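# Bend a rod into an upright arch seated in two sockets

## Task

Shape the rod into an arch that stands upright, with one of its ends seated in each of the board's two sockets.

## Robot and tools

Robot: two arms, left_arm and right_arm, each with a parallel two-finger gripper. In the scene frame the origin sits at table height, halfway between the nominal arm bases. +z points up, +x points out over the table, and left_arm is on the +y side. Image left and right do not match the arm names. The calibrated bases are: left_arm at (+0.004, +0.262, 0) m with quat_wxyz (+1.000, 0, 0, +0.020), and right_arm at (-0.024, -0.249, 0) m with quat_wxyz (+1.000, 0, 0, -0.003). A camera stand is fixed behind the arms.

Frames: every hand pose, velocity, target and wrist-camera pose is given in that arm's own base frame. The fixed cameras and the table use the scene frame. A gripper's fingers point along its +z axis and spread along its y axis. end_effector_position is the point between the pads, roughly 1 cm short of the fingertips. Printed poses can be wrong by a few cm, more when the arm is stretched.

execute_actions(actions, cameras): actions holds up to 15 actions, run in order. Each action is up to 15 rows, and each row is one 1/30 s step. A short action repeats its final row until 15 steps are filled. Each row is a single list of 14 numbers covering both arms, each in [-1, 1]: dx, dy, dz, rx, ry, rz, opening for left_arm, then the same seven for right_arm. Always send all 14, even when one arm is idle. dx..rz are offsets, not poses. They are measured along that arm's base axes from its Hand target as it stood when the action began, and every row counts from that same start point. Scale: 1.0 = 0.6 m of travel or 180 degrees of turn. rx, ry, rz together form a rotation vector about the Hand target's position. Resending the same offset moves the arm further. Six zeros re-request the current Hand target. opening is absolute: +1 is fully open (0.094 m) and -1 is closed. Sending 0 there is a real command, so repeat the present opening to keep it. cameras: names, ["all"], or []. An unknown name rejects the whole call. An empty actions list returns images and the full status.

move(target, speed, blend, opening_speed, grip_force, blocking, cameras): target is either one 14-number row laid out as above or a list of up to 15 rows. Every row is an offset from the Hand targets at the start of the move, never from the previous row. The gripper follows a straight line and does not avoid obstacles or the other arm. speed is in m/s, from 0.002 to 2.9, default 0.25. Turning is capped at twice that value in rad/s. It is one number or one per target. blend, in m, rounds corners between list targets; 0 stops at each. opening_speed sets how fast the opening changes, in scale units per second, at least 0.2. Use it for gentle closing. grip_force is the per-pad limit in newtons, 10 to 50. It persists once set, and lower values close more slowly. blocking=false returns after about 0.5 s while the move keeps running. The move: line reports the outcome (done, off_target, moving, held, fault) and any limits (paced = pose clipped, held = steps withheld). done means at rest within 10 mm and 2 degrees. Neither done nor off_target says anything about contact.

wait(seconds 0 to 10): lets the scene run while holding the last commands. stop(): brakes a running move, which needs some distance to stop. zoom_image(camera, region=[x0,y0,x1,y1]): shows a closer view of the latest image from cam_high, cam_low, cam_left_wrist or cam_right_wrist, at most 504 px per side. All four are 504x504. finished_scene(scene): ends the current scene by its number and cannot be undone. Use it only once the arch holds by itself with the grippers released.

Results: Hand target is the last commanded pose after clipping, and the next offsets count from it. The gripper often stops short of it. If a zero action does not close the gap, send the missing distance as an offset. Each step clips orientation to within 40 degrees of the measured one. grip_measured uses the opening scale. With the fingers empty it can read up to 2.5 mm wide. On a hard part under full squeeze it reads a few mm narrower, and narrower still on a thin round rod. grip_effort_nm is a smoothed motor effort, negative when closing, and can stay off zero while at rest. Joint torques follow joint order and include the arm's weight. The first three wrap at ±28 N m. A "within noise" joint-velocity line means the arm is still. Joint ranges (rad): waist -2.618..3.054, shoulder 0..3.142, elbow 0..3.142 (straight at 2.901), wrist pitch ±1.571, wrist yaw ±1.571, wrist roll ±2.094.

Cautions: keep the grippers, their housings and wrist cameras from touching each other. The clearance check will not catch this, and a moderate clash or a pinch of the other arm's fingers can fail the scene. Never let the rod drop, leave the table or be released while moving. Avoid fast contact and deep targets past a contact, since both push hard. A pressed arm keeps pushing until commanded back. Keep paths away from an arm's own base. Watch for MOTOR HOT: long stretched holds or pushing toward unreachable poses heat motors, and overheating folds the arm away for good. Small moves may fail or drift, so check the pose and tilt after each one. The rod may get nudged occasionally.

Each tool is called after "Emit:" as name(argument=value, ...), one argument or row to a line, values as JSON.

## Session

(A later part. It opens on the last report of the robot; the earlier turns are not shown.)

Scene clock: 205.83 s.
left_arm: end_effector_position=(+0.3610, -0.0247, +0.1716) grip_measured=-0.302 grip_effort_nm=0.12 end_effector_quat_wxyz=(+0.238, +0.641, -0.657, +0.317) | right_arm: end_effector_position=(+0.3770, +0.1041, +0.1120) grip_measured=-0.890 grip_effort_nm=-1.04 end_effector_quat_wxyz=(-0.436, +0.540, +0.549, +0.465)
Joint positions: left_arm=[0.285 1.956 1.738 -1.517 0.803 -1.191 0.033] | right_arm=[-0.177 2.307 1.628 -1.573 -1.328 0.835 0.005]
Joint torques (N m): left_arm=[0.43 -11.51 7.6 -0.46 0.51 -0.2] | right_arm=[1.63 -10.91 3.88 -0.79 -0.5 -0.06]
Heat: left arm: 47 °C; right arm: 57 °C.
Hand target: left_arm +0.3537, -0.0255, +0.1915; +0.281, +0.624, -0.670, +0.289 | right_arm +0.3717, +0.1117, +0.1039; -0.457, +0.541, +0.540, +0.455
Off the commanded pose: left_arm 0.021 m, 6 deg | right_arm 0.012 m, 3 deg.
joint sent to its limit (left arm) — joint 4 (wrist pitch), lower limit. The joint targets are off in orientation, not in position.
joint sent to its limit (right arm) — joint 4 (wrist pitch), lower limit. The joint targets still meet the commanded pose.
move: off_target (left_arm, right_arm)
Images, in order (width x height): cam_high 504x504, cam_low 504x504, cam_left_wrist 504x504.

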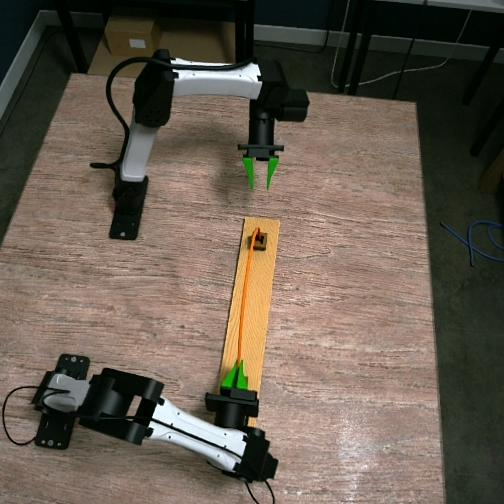

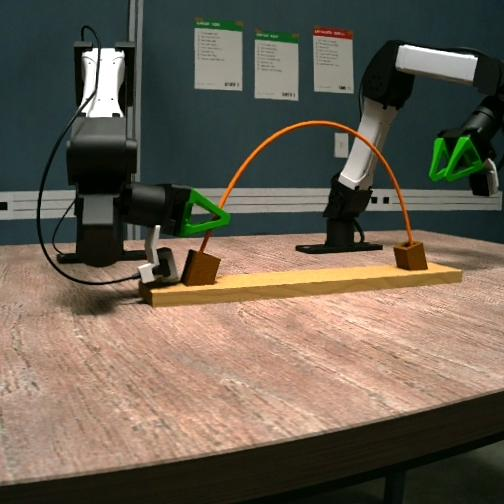

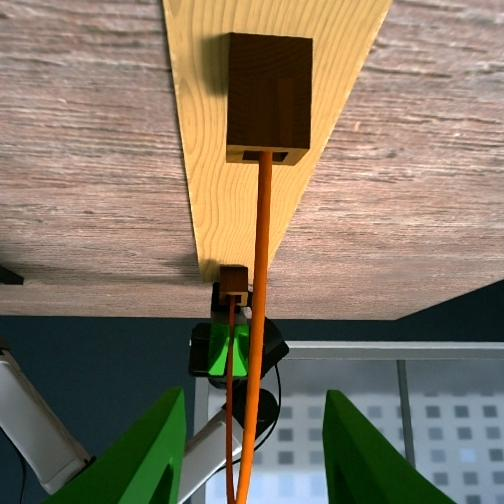

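Emit:
move(
  target=[
    [0,-0.11,-0.02,0.0,0,0,-0.3,0,0,0.0,0,0,0,-1],
    [0.0,-0.18,-0.085,0,0,0,-0.3,0,0,0.0,0,0,0,-1],
  ],
  cameras=["cam_low","cam_high","cam_left_wrist"],
  speed=0.1,
)

Emit:
zoom_image(
  camera="cam_low",
  region=[320, 160, 480, 320],
)

Scene clock: 211.10 s.
left_arm: end_effector_position=(+0.3555, -0.1307, +0.1237) grip_measured=-0.302 grip_effort_nm=0.11 end_effector_quat_wxyz=(+0.288, +0.628, -0.670, +0.272) | right_arm: end_effector_position=(+0.3768, +0.1051, +0.1122) grip_measured=-0.890 grip_effort_nm=-1.04 end_effector_quat_wxyz=(-0.437, +0.539, +0.550, +0.465)
Joint positions: left_arm=[-0.012 1.952 1.546 -1.216 0.814 -1.495 0.033] | right_arm=[-0.175 2.307 1.628 -1.573 -1.33 0.833 0.005]
Joint torques (N m): left_arm=[0.16 -11.99 5.23 0.18 0.73 -0.19] | right_arm=[1.43 -10.89 3.9 -0.79 -0.49 -0.05]
Heat: left arm: 47 °C; right arm: 57 °C.
Hand target: left_arm +0.3537, -0.1335, +0.1405; +0.281, +0.624, -0.670, +0.289 | right_arm +0.3717, +0.1118, +0.1039; -0.457, +0.540, +0.540, +0.455
Off the commanded pose: left_arm 0.017 m, 2 deg | right_arm 0.012 m, 3 deg.
joint sent to its limit (right arm) — joint 4 (wrist pitch), lower limit. The joint targets still meet the commanded pose.
move: off_target (left_arm, right_arm)
Images, in order (width x height): cam_high 504x504, cam_low 504x504, cam_left_wrist 504x504.

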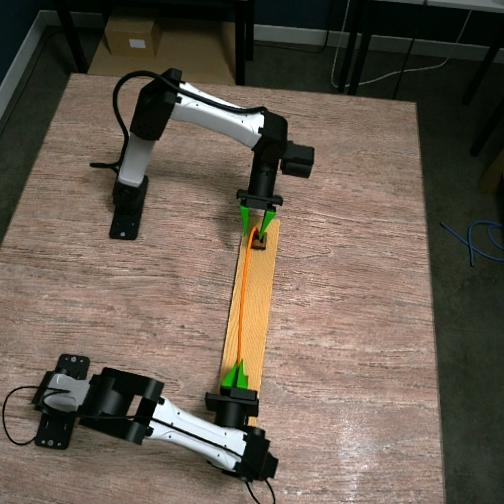

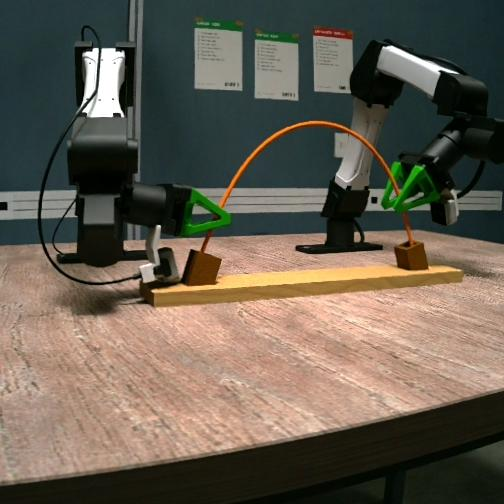

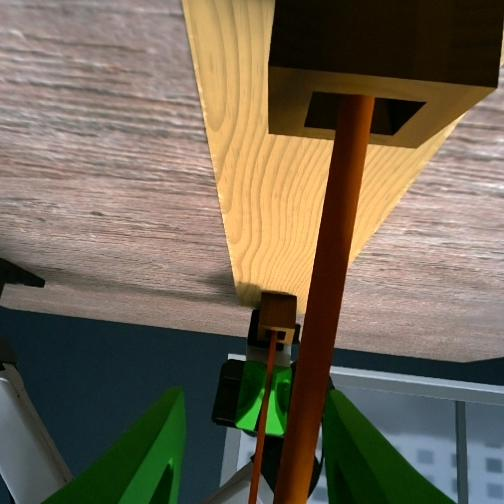

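Scaled by 3.150 from the camera's 504x504 image, which has a finer 720x720 frame.

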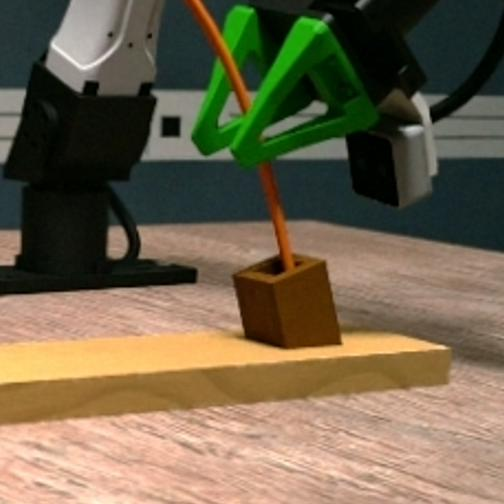

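Emit:
move(
  target=[
    [0.013,0,0,0.0,0,0,-0.3,0,0,0.0,0,0,0,-1],
    [0.013,0,0,0,0,0,-1,0,0,0.0,0,0,0,-1],
  ],
  cameras=["cam_low","cam_high","cam_left_wrist"],
  speed=0.05,
  opening_speed=0.5,
)

Emit:
zoom_image(
  camera="cam_low",
  region=[320, 160, 480, 320],
)

Scene clock: 214.87 s.
left_arm: end_effector_position=(+0.3615, -0.1308, +0.1270) grip_measured=-0.910 grip_effort_nm=-0.99 end_effector_quat_wxyz=(+0.279, +0.624, -0.674, +0.281) | right_arm: end_effector_position=(+0.3769, +0.1065, +0.1128) grip_measured=-0.890 grip_effort_nm=-1.04 end_effector_quat_wxyz=(-0.438, +0.538, +0.550, +0.466)
Joint positions: left_arm=[-0.012 1.952 1.56 -1.202 0.814 -1.496 0.004] | right_arm=[-0.171 2.307 1.628 -1.573 -1.334 0.833 0.005]
Joint torques (N m): left_arm=[0.18 -9.73 7.62 0.01 0.72 -0.21] | right_arm=[1.16 -10.89 3.89 -0.79 -0.45 -0.04]
Heat: left arm: 47 °C; right arm: 56 °C.
Hand target: left_arm +0.3614, -0.1335, +0.1405; +0.281, +0.624, -0.670, +0.289 | right_arm +0.3717, +0.1117, +0.1039; -0.457, +0.541, +0.540, +0.455
Off the commanded pose: left_arm 0.014 m, 1 deg | right_arm 0.012 m, 3 deg.
joint sent to its limit (right arm) — joint 4 (wrist pitch), lower limit. The joint targets still meet the commanded pose.
move: off_target (left_arm, right_arm); target 2's new opening was sent with left_arm's hand 0.015 m and 2 deg from that target
Images, in order (width x height): cam_high 504x504, cam_low 504x504, cam_left_wrist 504x504.

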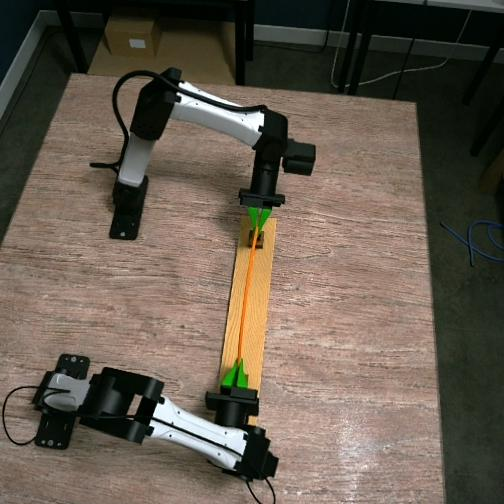

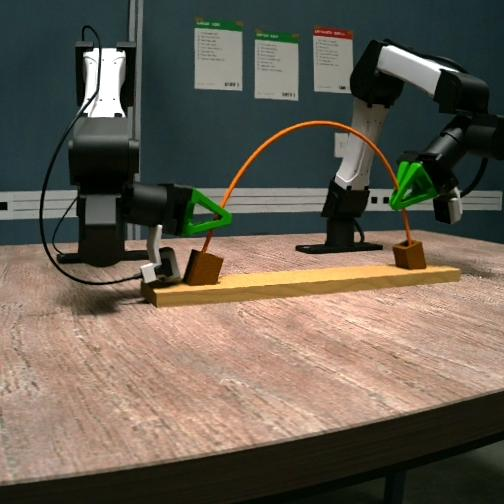

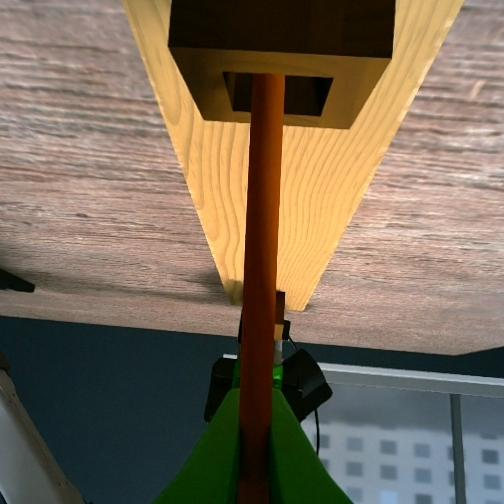

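Scaled by 3.150 from the camera's 504x504 image, which has a finer 720x720 frame.

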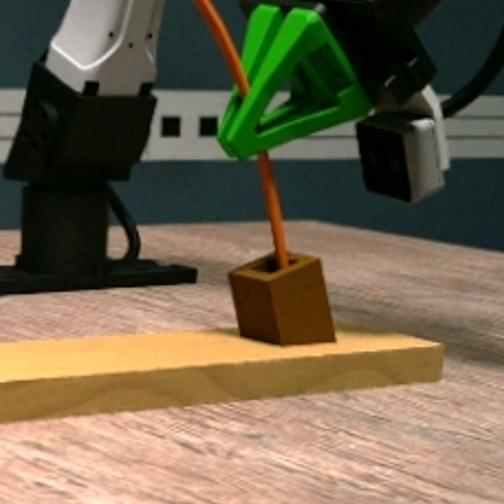

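Emit:
move(
  target=[0,0.012,-0.067,0,0,0,-1,0,0,0.0,0,0,0,-1],
  cameras=["cam_low","cam_high","cam_left_wrist"],
  speed=0.03,
)

Emit:
zoom_image(
  camera="cam_low",
  region=[320, 160, 480, 320],
)

Scene clock: 218.03 s.
left_arm: end_effector_position=(+0.3634, -0.1355, +0.1227) grip_measured=-0.911 grip_effort_nm=-1.01 end_effector_quat_wxyz=(+0.296, +0.613, -0.661, +0.316) | right_arm: end_effector_position=(+0.3769, +0.1065, +0.1128) grip_measured=-0.890 grip_effort_nm=-1.04 end_effector_quat_wxyz=(-0.438, +0.538, +0.550, +0.466)
Joint positions: left_arm=[0.001 1.952 1.499 -1.126 0.896 -1.491 0.004] | right_arm=[-0.171 2.307 1.628 -1.573 -1.334 0.833 0.005]
Joint torques (N m): left_arm=[0.8 -6.68 3.15 0.49 -0.12 0.11] | right_arm=[1.16 -10.89 3.89 -0.79 -0.45 -0.04]
Heat: left arm: 46 °C; right arm: 56 °C.
Hand target: left_arm +0.3615, -0.1264, +0.1003; +0.281, +0.624, -0.670, +0.289 | right_arm +0.3717, +0.1117, +0.1039; -0.457, +0.541, +0.540, +0.455
Off the commanded pose: left_arm 0.024 m, 4 deg | right_arm 0.012 m, 3 deg.
joint sent to its limit (right arm) — joint 4 (wrist pitch), lower limit. The joint targets still meet the commanded pose.
move: off_target (left_arm, right_arm)
Images, in order (width x height): cam_high 504x504, cam_low 504x504, cam_left_wrist 504x504.

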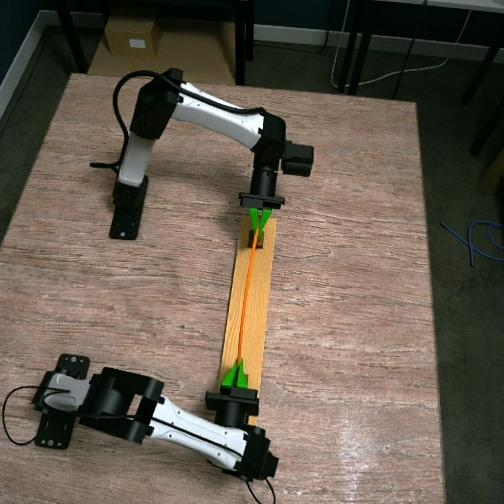

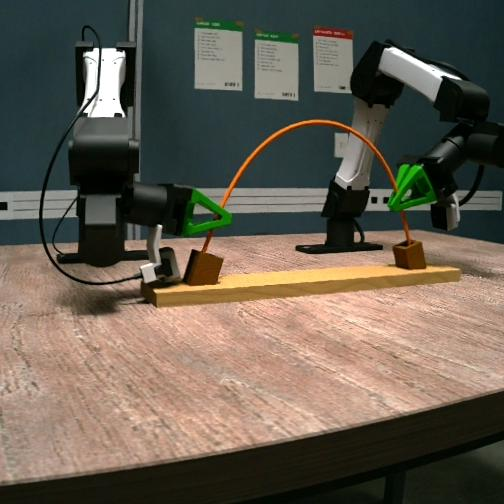

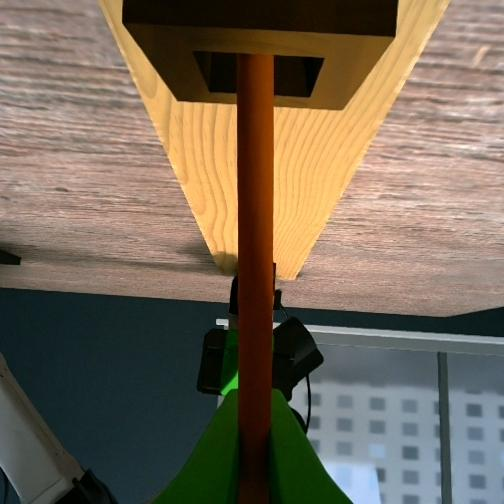

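Scaled by 3.150 from the camera's 504x504 image, which has a finer 720x720 frame.

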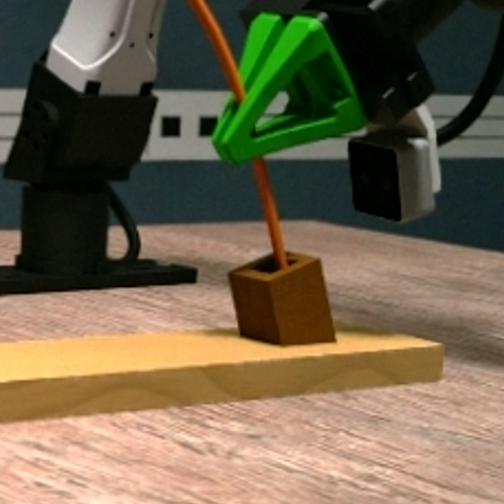

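Emit:
move(
  target=[0.003,-0.012,0.03,0,0,0,-1,0,0,0.0,0,0,0,-0.5],
  cameras=["cam_low","cam_high","cam_right_wrist"],
  speed=0.03,
  opening_speed=0.3,
)

Emit:
zoom_image(
  camera="cam_low",
  region=[130, 160, 290, 320],
)

Scene clock: 222.20 s.
left_arm: end_effector_position=(+0.3637, -0.1361, +0.1232) grip_measured=-0.911 grip_effort_nm=-1.01 end_effector_quat_wxyz=(+0.291, +0.615, -0.664, +0.308) | right_arm: end_effector_position=(+0.3762, +0.1084, +0.1130) grip_measured=-0.503 grip_effort_nm=0.13 end_effector_quat_wxyz=(-0.440, +0.537, +0.550, +0.465)
Joint positions: left_arm=[-0.007 1.952 1.512 -1.135 0.875 -1.499 0.004] | right_arm=[-0.166 2.307 1.628 -1.576 -1.334 0.833 0.023]
Joint torques (N m): left_arm=[-0.23 -7.92 6.46 0.19 0.1 -0.16] | right_arm=[0.76 -10.88 3.9 -0.77 -0.45 -0.05]
Heat: left arm: 45 °C; right arm: 56 °C.
Hand target: left_arm +0.3632, -0.1335, +0.1182; +0.281, +0.624, -0.670, +0.289 | right_arm +0.3717, +0.1118, +0.1039; -0.457, +0.541, +0.540, +0.455
Off the commanded pose: left_arm 0.006 m, 3 deg | right_arm 0.011 m, 3 deg.
joint sent to its limit (right arm) — joint 4 (wrist pitch), lower limit. The joint targets still meet the commanded pose.
move: off_target (left_arm, right_arm)
Images, in order (width x height): cam_high 504x504, cam_low 504x504, cam_right_wrist 504x504.

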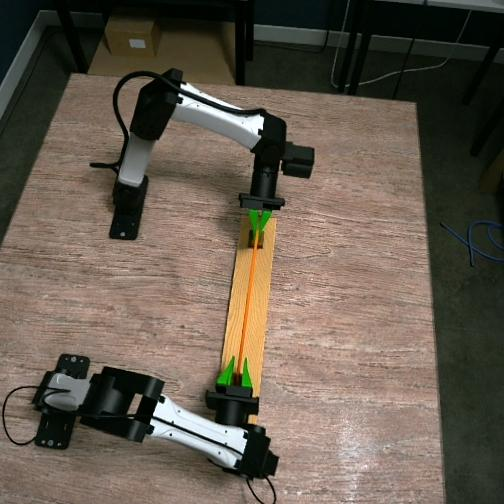

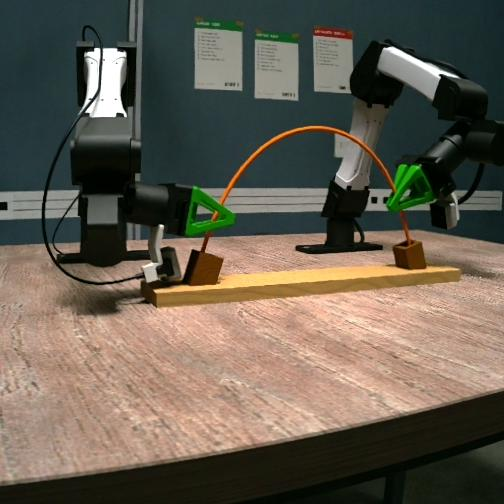

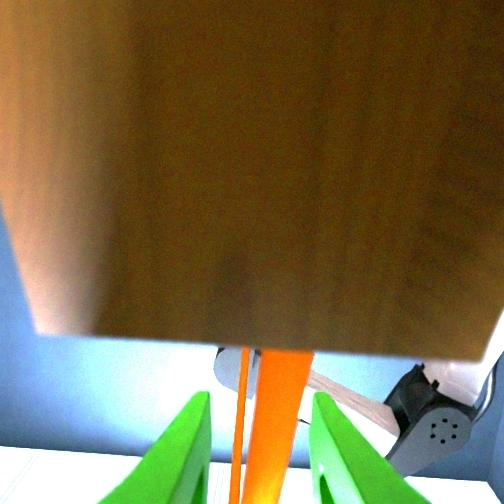

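Scaled by 3.150 from the camera's 504x504 image, which has a finer 720x720 frame.

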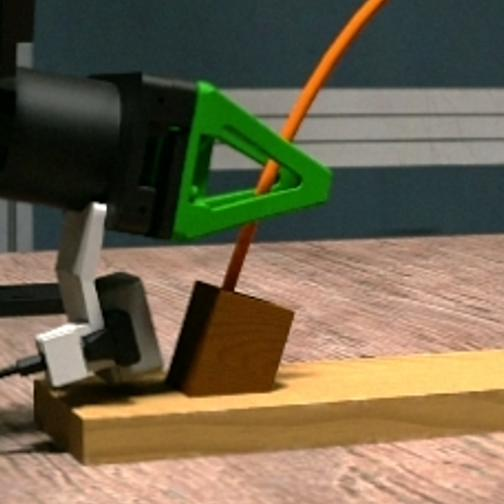

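Emit:
move(
  target=[
    [0,0,0,0,0,0,-1,0.01,-0.1,0.0,0,0,0,-0.3],
    [0,0,0,0,0,0,-1,0.01,-0.15,0.1,-0.2,0,0,-0.3],
  ],
  cameras=["cam_low","cam_high","cam_right_wrist"],
  speed=0.1,
)

Emit:
zoom_image(
  camera="cam_low",
  region=[130, 160, 290, 320],
)

Scene clock: 228.10 s.
left_arm: end_effector_position=(+0.3637, -0.1361, +0.1232) grip_measured=-0.911 grip_effort_nm=-1.00 end_effector_quat_wxyz=(+0.291, +0.615, -0.664, +0.308) | right_arm: end_effector_position=(+0.3774, +0.0209, +0.1451) grip_measured=-0.303 grip_effort_nm=0.13 end_effector_quat_wxyz=(-0.273, +0.664, +0.642, +0.270)
Joint positions: left_arm=[-0.007 1.952 1.512 -1.135 0.875 -1.499 0.004] | right_arm=[-0.266 2.109 1.866 -1.575 -0.756 1.241 0.033]
Joint torques (N m): left_arm=[-0.23 -7.95 6.49 0.18 0.1 -0.15] | right_arm=[0.76 -16.8 8.9 -0.23 -0.25 0.17]
Heat: left arm: 45 °C; right arm: 58 °C.
Hand target: left_arm +0.3632, -0.1335, +0.1182; +0.281, +0.624, -0.670, +0.289 | right_arm +0.3776, +0.0218, +0.1639; -0.268, +0.655, +0.655, +0.266
Off the commanded pose: left_arm 0.006 m, 3 deg | right_arm 0.019 m, 2 deg.
joint sent to its limit (right arm) — joint 4 (wrist pitch), lower limit. The joint targets still meet the commanded pose.
move: off_target (left_arm, right_arm)
Images, in order (width x height): cam_high 504x504, cam_low 504x504, cam_right_wrist 504x504.

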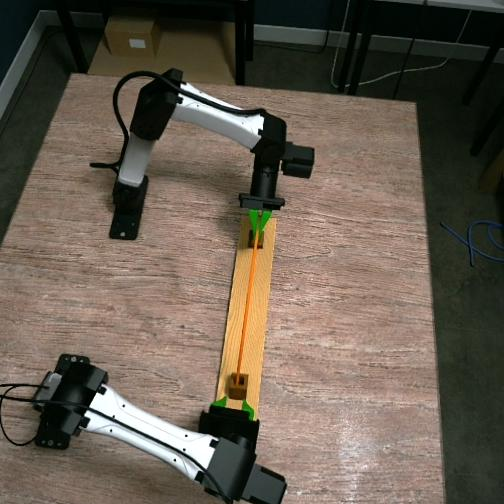

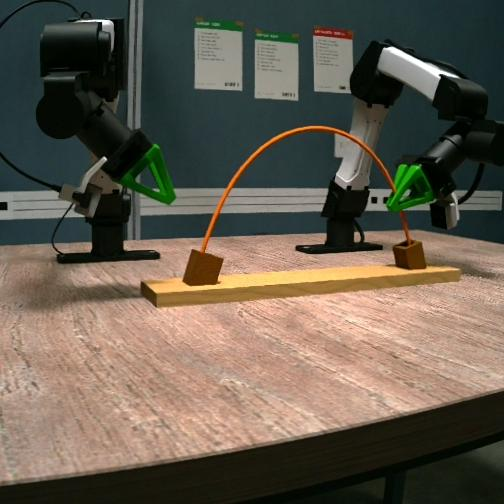

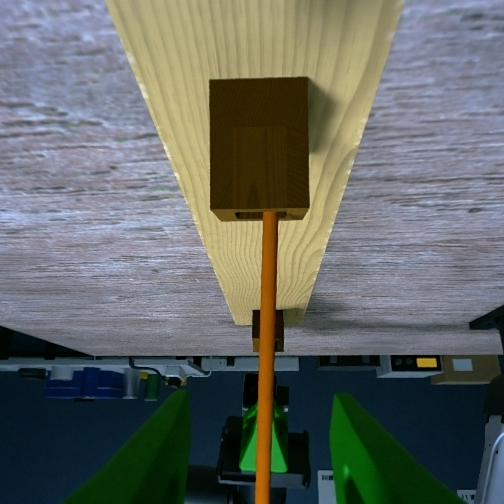

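Scaled by 3.150 from the camera's 504x504 image, which has a finer 720x720 frame.

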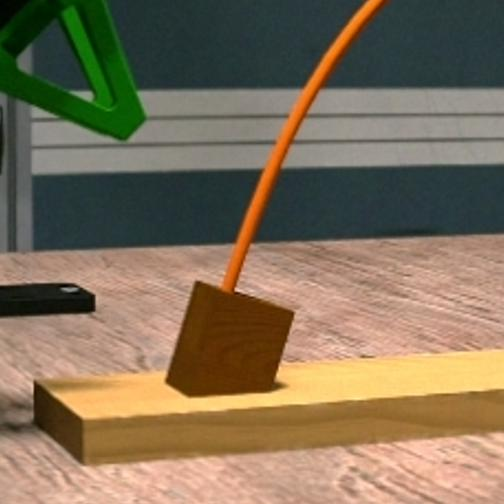

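Emit:
move(
  target=[
    [0,0,0,0,0,0,-1,0,0.06,-0.03,0,0,0,-0.3],
    [0,0,0,0,0,0,-1,0,0.125,-0.045,0,0,0,-0.3],
    [0,0,0,0,0,0,-1,0,0.125,-0.045,0,0,0,-1],
  ],
  cameras=["cam_low","cam_high","cam_right_wrist"],
  speed=0.08,
  opening_speed=0.4,
)

Emit:
zoom_image(
  camera="cam_low",
  region=[130, 160, 290, 320],
)

Scene clock: 233.93 s.
left_arm: end_effector_position=(+0.3637, -0.1361, +0.1232) grip_measured=-0.911 grip_effort_nm=-1.01 end_effector_quat_wxyz=(+0.291, +0.616, -0.664, +0.308) | right_arm: end_effector_position=(+0.3797, +0.0950, +0.1251) grip_measured=-0.887 grip_effort_nm=-1.03 end_effector_quat_wxyz=(-0.279, +0.659, +0.651, +0.253)
Joint positions: left_arm=[-0.007 1.952 1.512 -1.135 0.875 -1.501 0.004] | right_arm=[-0.069 2.054 1.718 -1.343 -0.767 1.471 0.005]
Joint torques (N m): left_arm=[-0.24 -7.97 6.48 0.18 0.09 -0.15] | right_arm=[0.43 -16.81 5.16 0.26 -0.37 0.12]
Heat: left arm: 44 °C; right arm: 61 °C.
Hand target: left_arm +0.3632, -0.1335, +0.1182; +0.281, +0.624, -0.670, +0.289 | right_arm +0.3777, +0.0967, +0.1369; -0.268, +0.655, +0.654, +0.266
Off the commanded pose: left_arm 0.006 m, 3 deg | right_arm 0.012 m, 2 deg.
move: off_target (left_arm, right_arm); target 3's new opening was sent with right_arm's hand 0.012 m and 2 deg from that target
Images, in order (width x height): cam_high 504x504, cam_low 504x504, cam_right_wrist 504x504.

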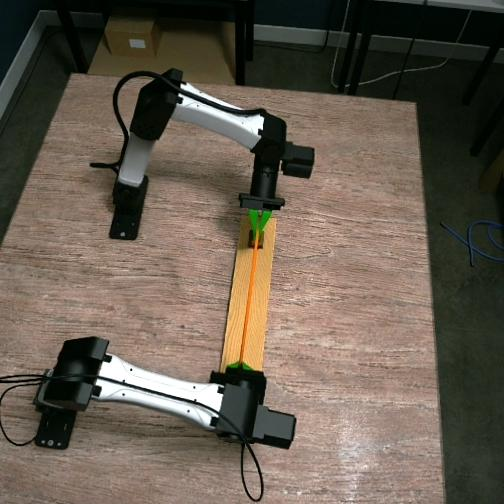

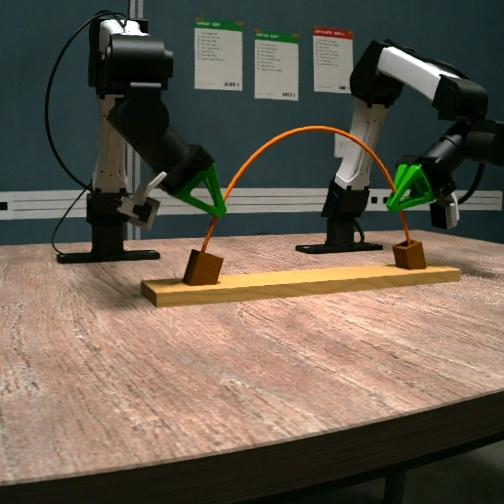

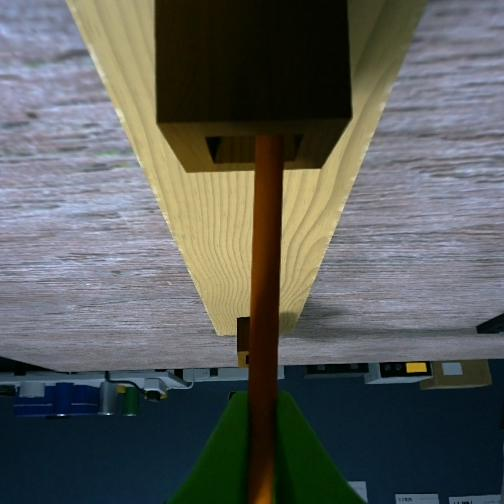

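Scaled by 3.150 from the camera's 504x504 image, which has a finer 720x720 frame.

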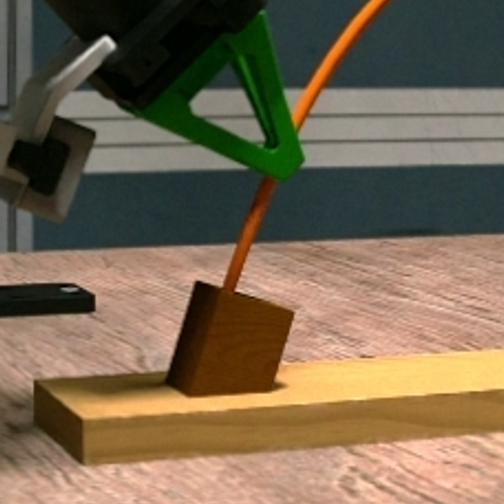

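Emit:
move(
  target=[0,0.01,-0.02,0,0,0,-1,0,-0.012,-0.075,0,0,0,-1],
  cameras=["cam_low","cam_left_wrist","cam_right_wrist"],
  speed=0.03,
)

Emit:
zoom_image(
  camera="cam_low",
  region=[130, 160, 290, 320],
)

Scene clock: 236.90 s.
left_arm: end_effector_position=(+0.3641, -0.1353, +0.1234) grip_measured=-0.911 grip_effort_nm=-1.01 end_effector_quat_wxyz=(+0.291, +0.617, -0.663, +0.309) | right_arm: end_effector_position=(+0.3794, +0.1028, +0.1189) grip_measured=-0.887 grip_effort_nm=-1.04 end_effector_quat_wxyz=(-0.303, +0.647, +0.633, +0.298)
Joint positions: left_arm=[-0.004 1.952 1.512 -1.135 0.876 -1.501 0.004] | right_arm=[-0.082 2.039 1.618 -1.244 -0.874 1.465 0.005]
Joint torques (N m): left_arm=[0.96 -6.71 4.04 0.42 0.08 0.15] | right_arm=[-0.17 -11.15 3.34 0.61 0.56 -0.16]
Heat: left arm: 44 °C; right arm: 61 °C.
Hand target: left_arm +0.3632, -0.1275, +0.1062; +0.281, +0.624, -0.670, +0.289 | right_arm +0.3777, +0.0895, +0.0919; -0.268, +0.655, +0.654, +0.266
Off the commanded pose: left_arm 0.019 m, 3 deg | right_arm 0.030 m, 6 deg.
move: off_target (left_arm, right_arm)
Images, in order (width x height): cam_low 504x504, cam_left_wrist 504x504, cam_right_wrist 504x504.

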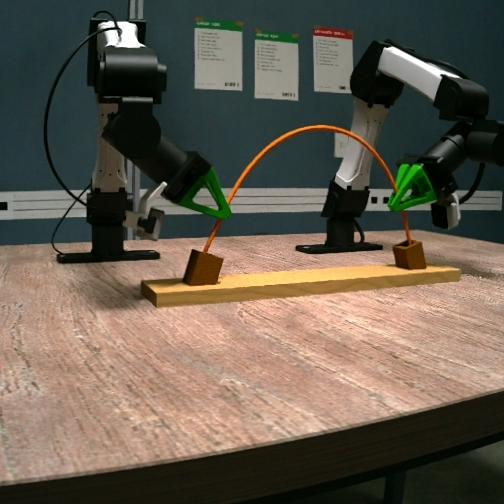

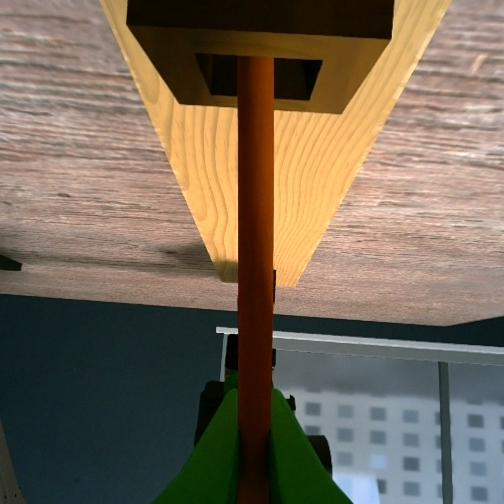

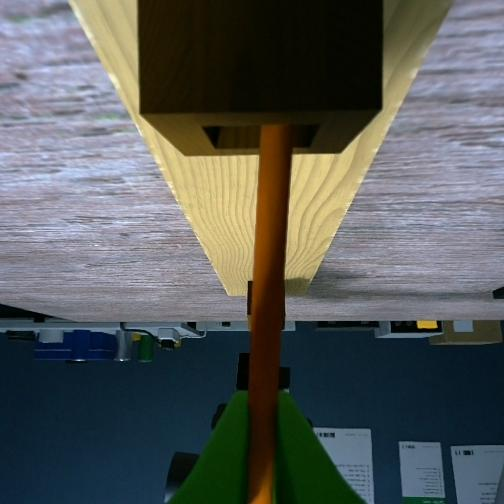

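Scaled by 3.150 from the camera's 504x504 image, which has a finer 720x720 frame.

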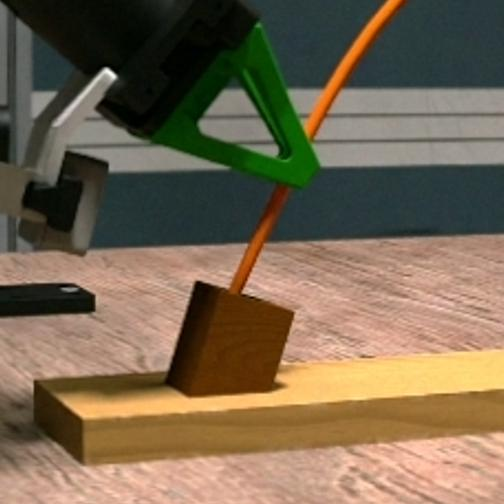

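Emit:
move(
  target=[
    [0,-0.013,0.02,0,0,0,-1,0,0.02,0.05,0,0,0,-1],
    [0,-0.013,0.02,0,0,0,-0.3,0,0.02,0.05,0,0,0,-0.3],
    [0,0.03,0.07,0,0,0,-0.3,0,-0.03,0.1,0,0,0,-0.3],
    [0,0.19,0.12,0.1,0,0,-0.3,0,-0.19,0.15,-0.1,0,0,-0.3],
  ],
  cameras=["all"],
  speed=0.08,
  opening_speed=0.5,
)

Emit:
zoom_image(
  camera="cam_low",
  region=[130, 160, 290, 320],
)

Emit:
zoom_image(
  camera="cam_low",
  region=[320, 160, 480, 320],
)

Scene clock: 245.30 s.
left_arm: end_effector_position=(+0.3707, -0.0159, +0.1614) grip_measured=-0.302 grip_effort_nm=0.12 end_effector_quat_wxyz=(+0.162, +0.668, -0.699, +0.198) | right_arm: end_effector_position=(+0.3776, -0.0204, +0.1665) grip_measured=-0.303 grip_effort_nm=0.13 end_effector_quat_wxyz=(-0.143, +0.702, +0.674, +0.181)
Joint positions: left_arm=[0.19 1.979 1.861 -1.515 0.514 -1.32 0.033] | right_arm=[-0.26 2.027 1.968 -1.574 -0.461 1.337 0.033]
Joint torques (N m): left_arm=[0.94 -10.82 7.9 -0.32 0.35 0.09] | right_arm=[-0.29 -14.67 9.32 0.08 -0.03 -0.08]
Heat: left arm: 43 °C; right arm: 60 °C.
Hand target: left_arm +0.3633, -0.0136, +0.1783; +0.180, +0.660, -0.707, +0.180 | right_arm +0.3777, -0.0245, +0.1819; -0.162, +0.689, +0.688, +0.160
Off the commanded pose: left_arm 0.019 m, 3 deg | right_arm 0.016 m, 4 deg.
joint sent to its limit (left arm) — joint 4 (wrist pitch), lower limit. The joint targets are off in orientation, not in position.
joint sent to its limit (right arm) — joint 4 (wrist pitch), lower limit. The joint targets are off in orientation, not in position.
move: off_target (left_arm, right_arm); target 2's new opening was sent with right_arm's hand 0.002 m and 4 deg from that target

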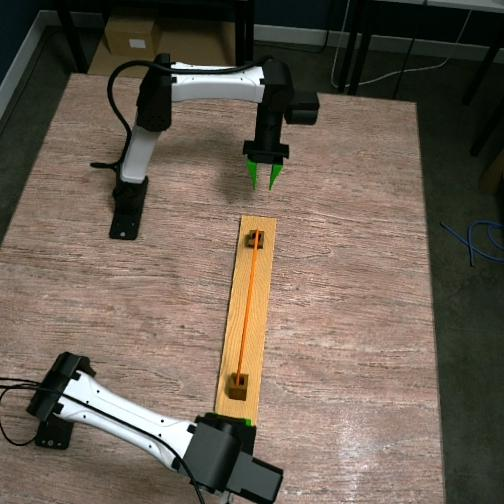

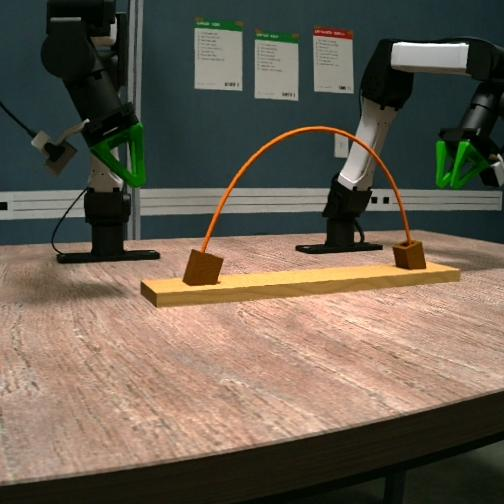

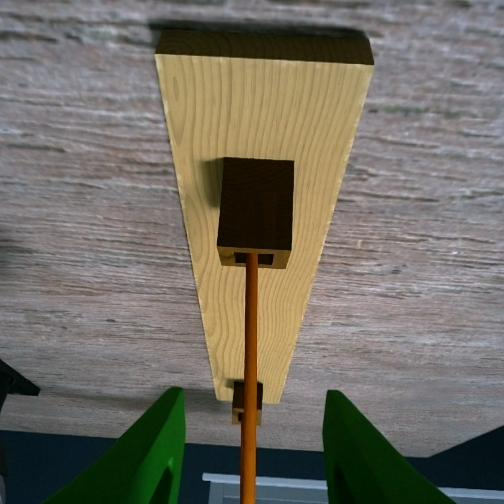

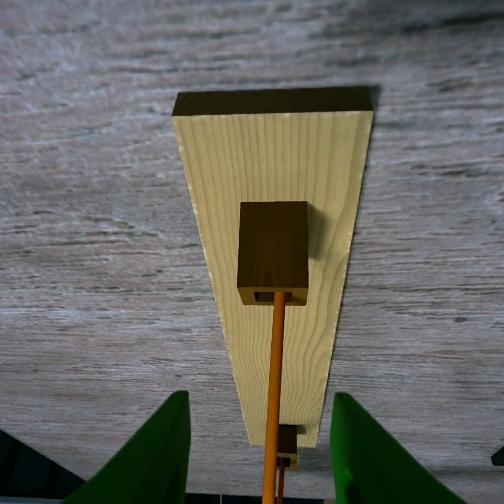

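Scaled by 3.150 from the camera's 504x504 image, which has a finer 720x720 frame.

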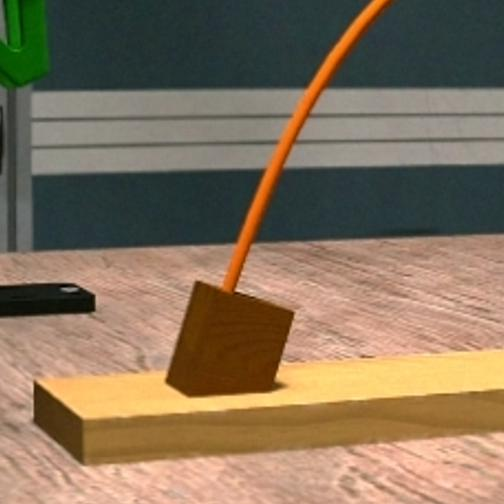

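Scaled by 3.150 from the camera's 504x504 image, which has a finer 720x720 frame.

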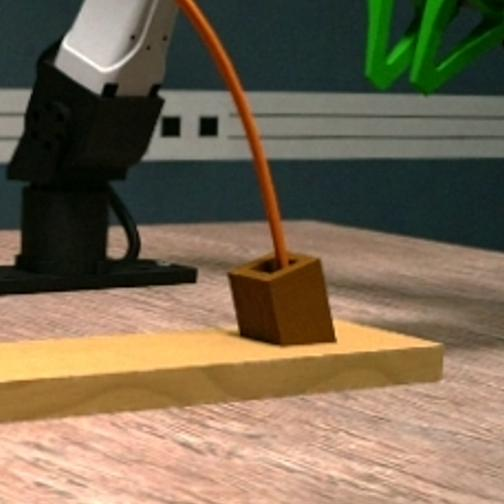

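Standing freely.

Emit:
finished_scene(
  scene=1,
)

The scene is finished: the task was done.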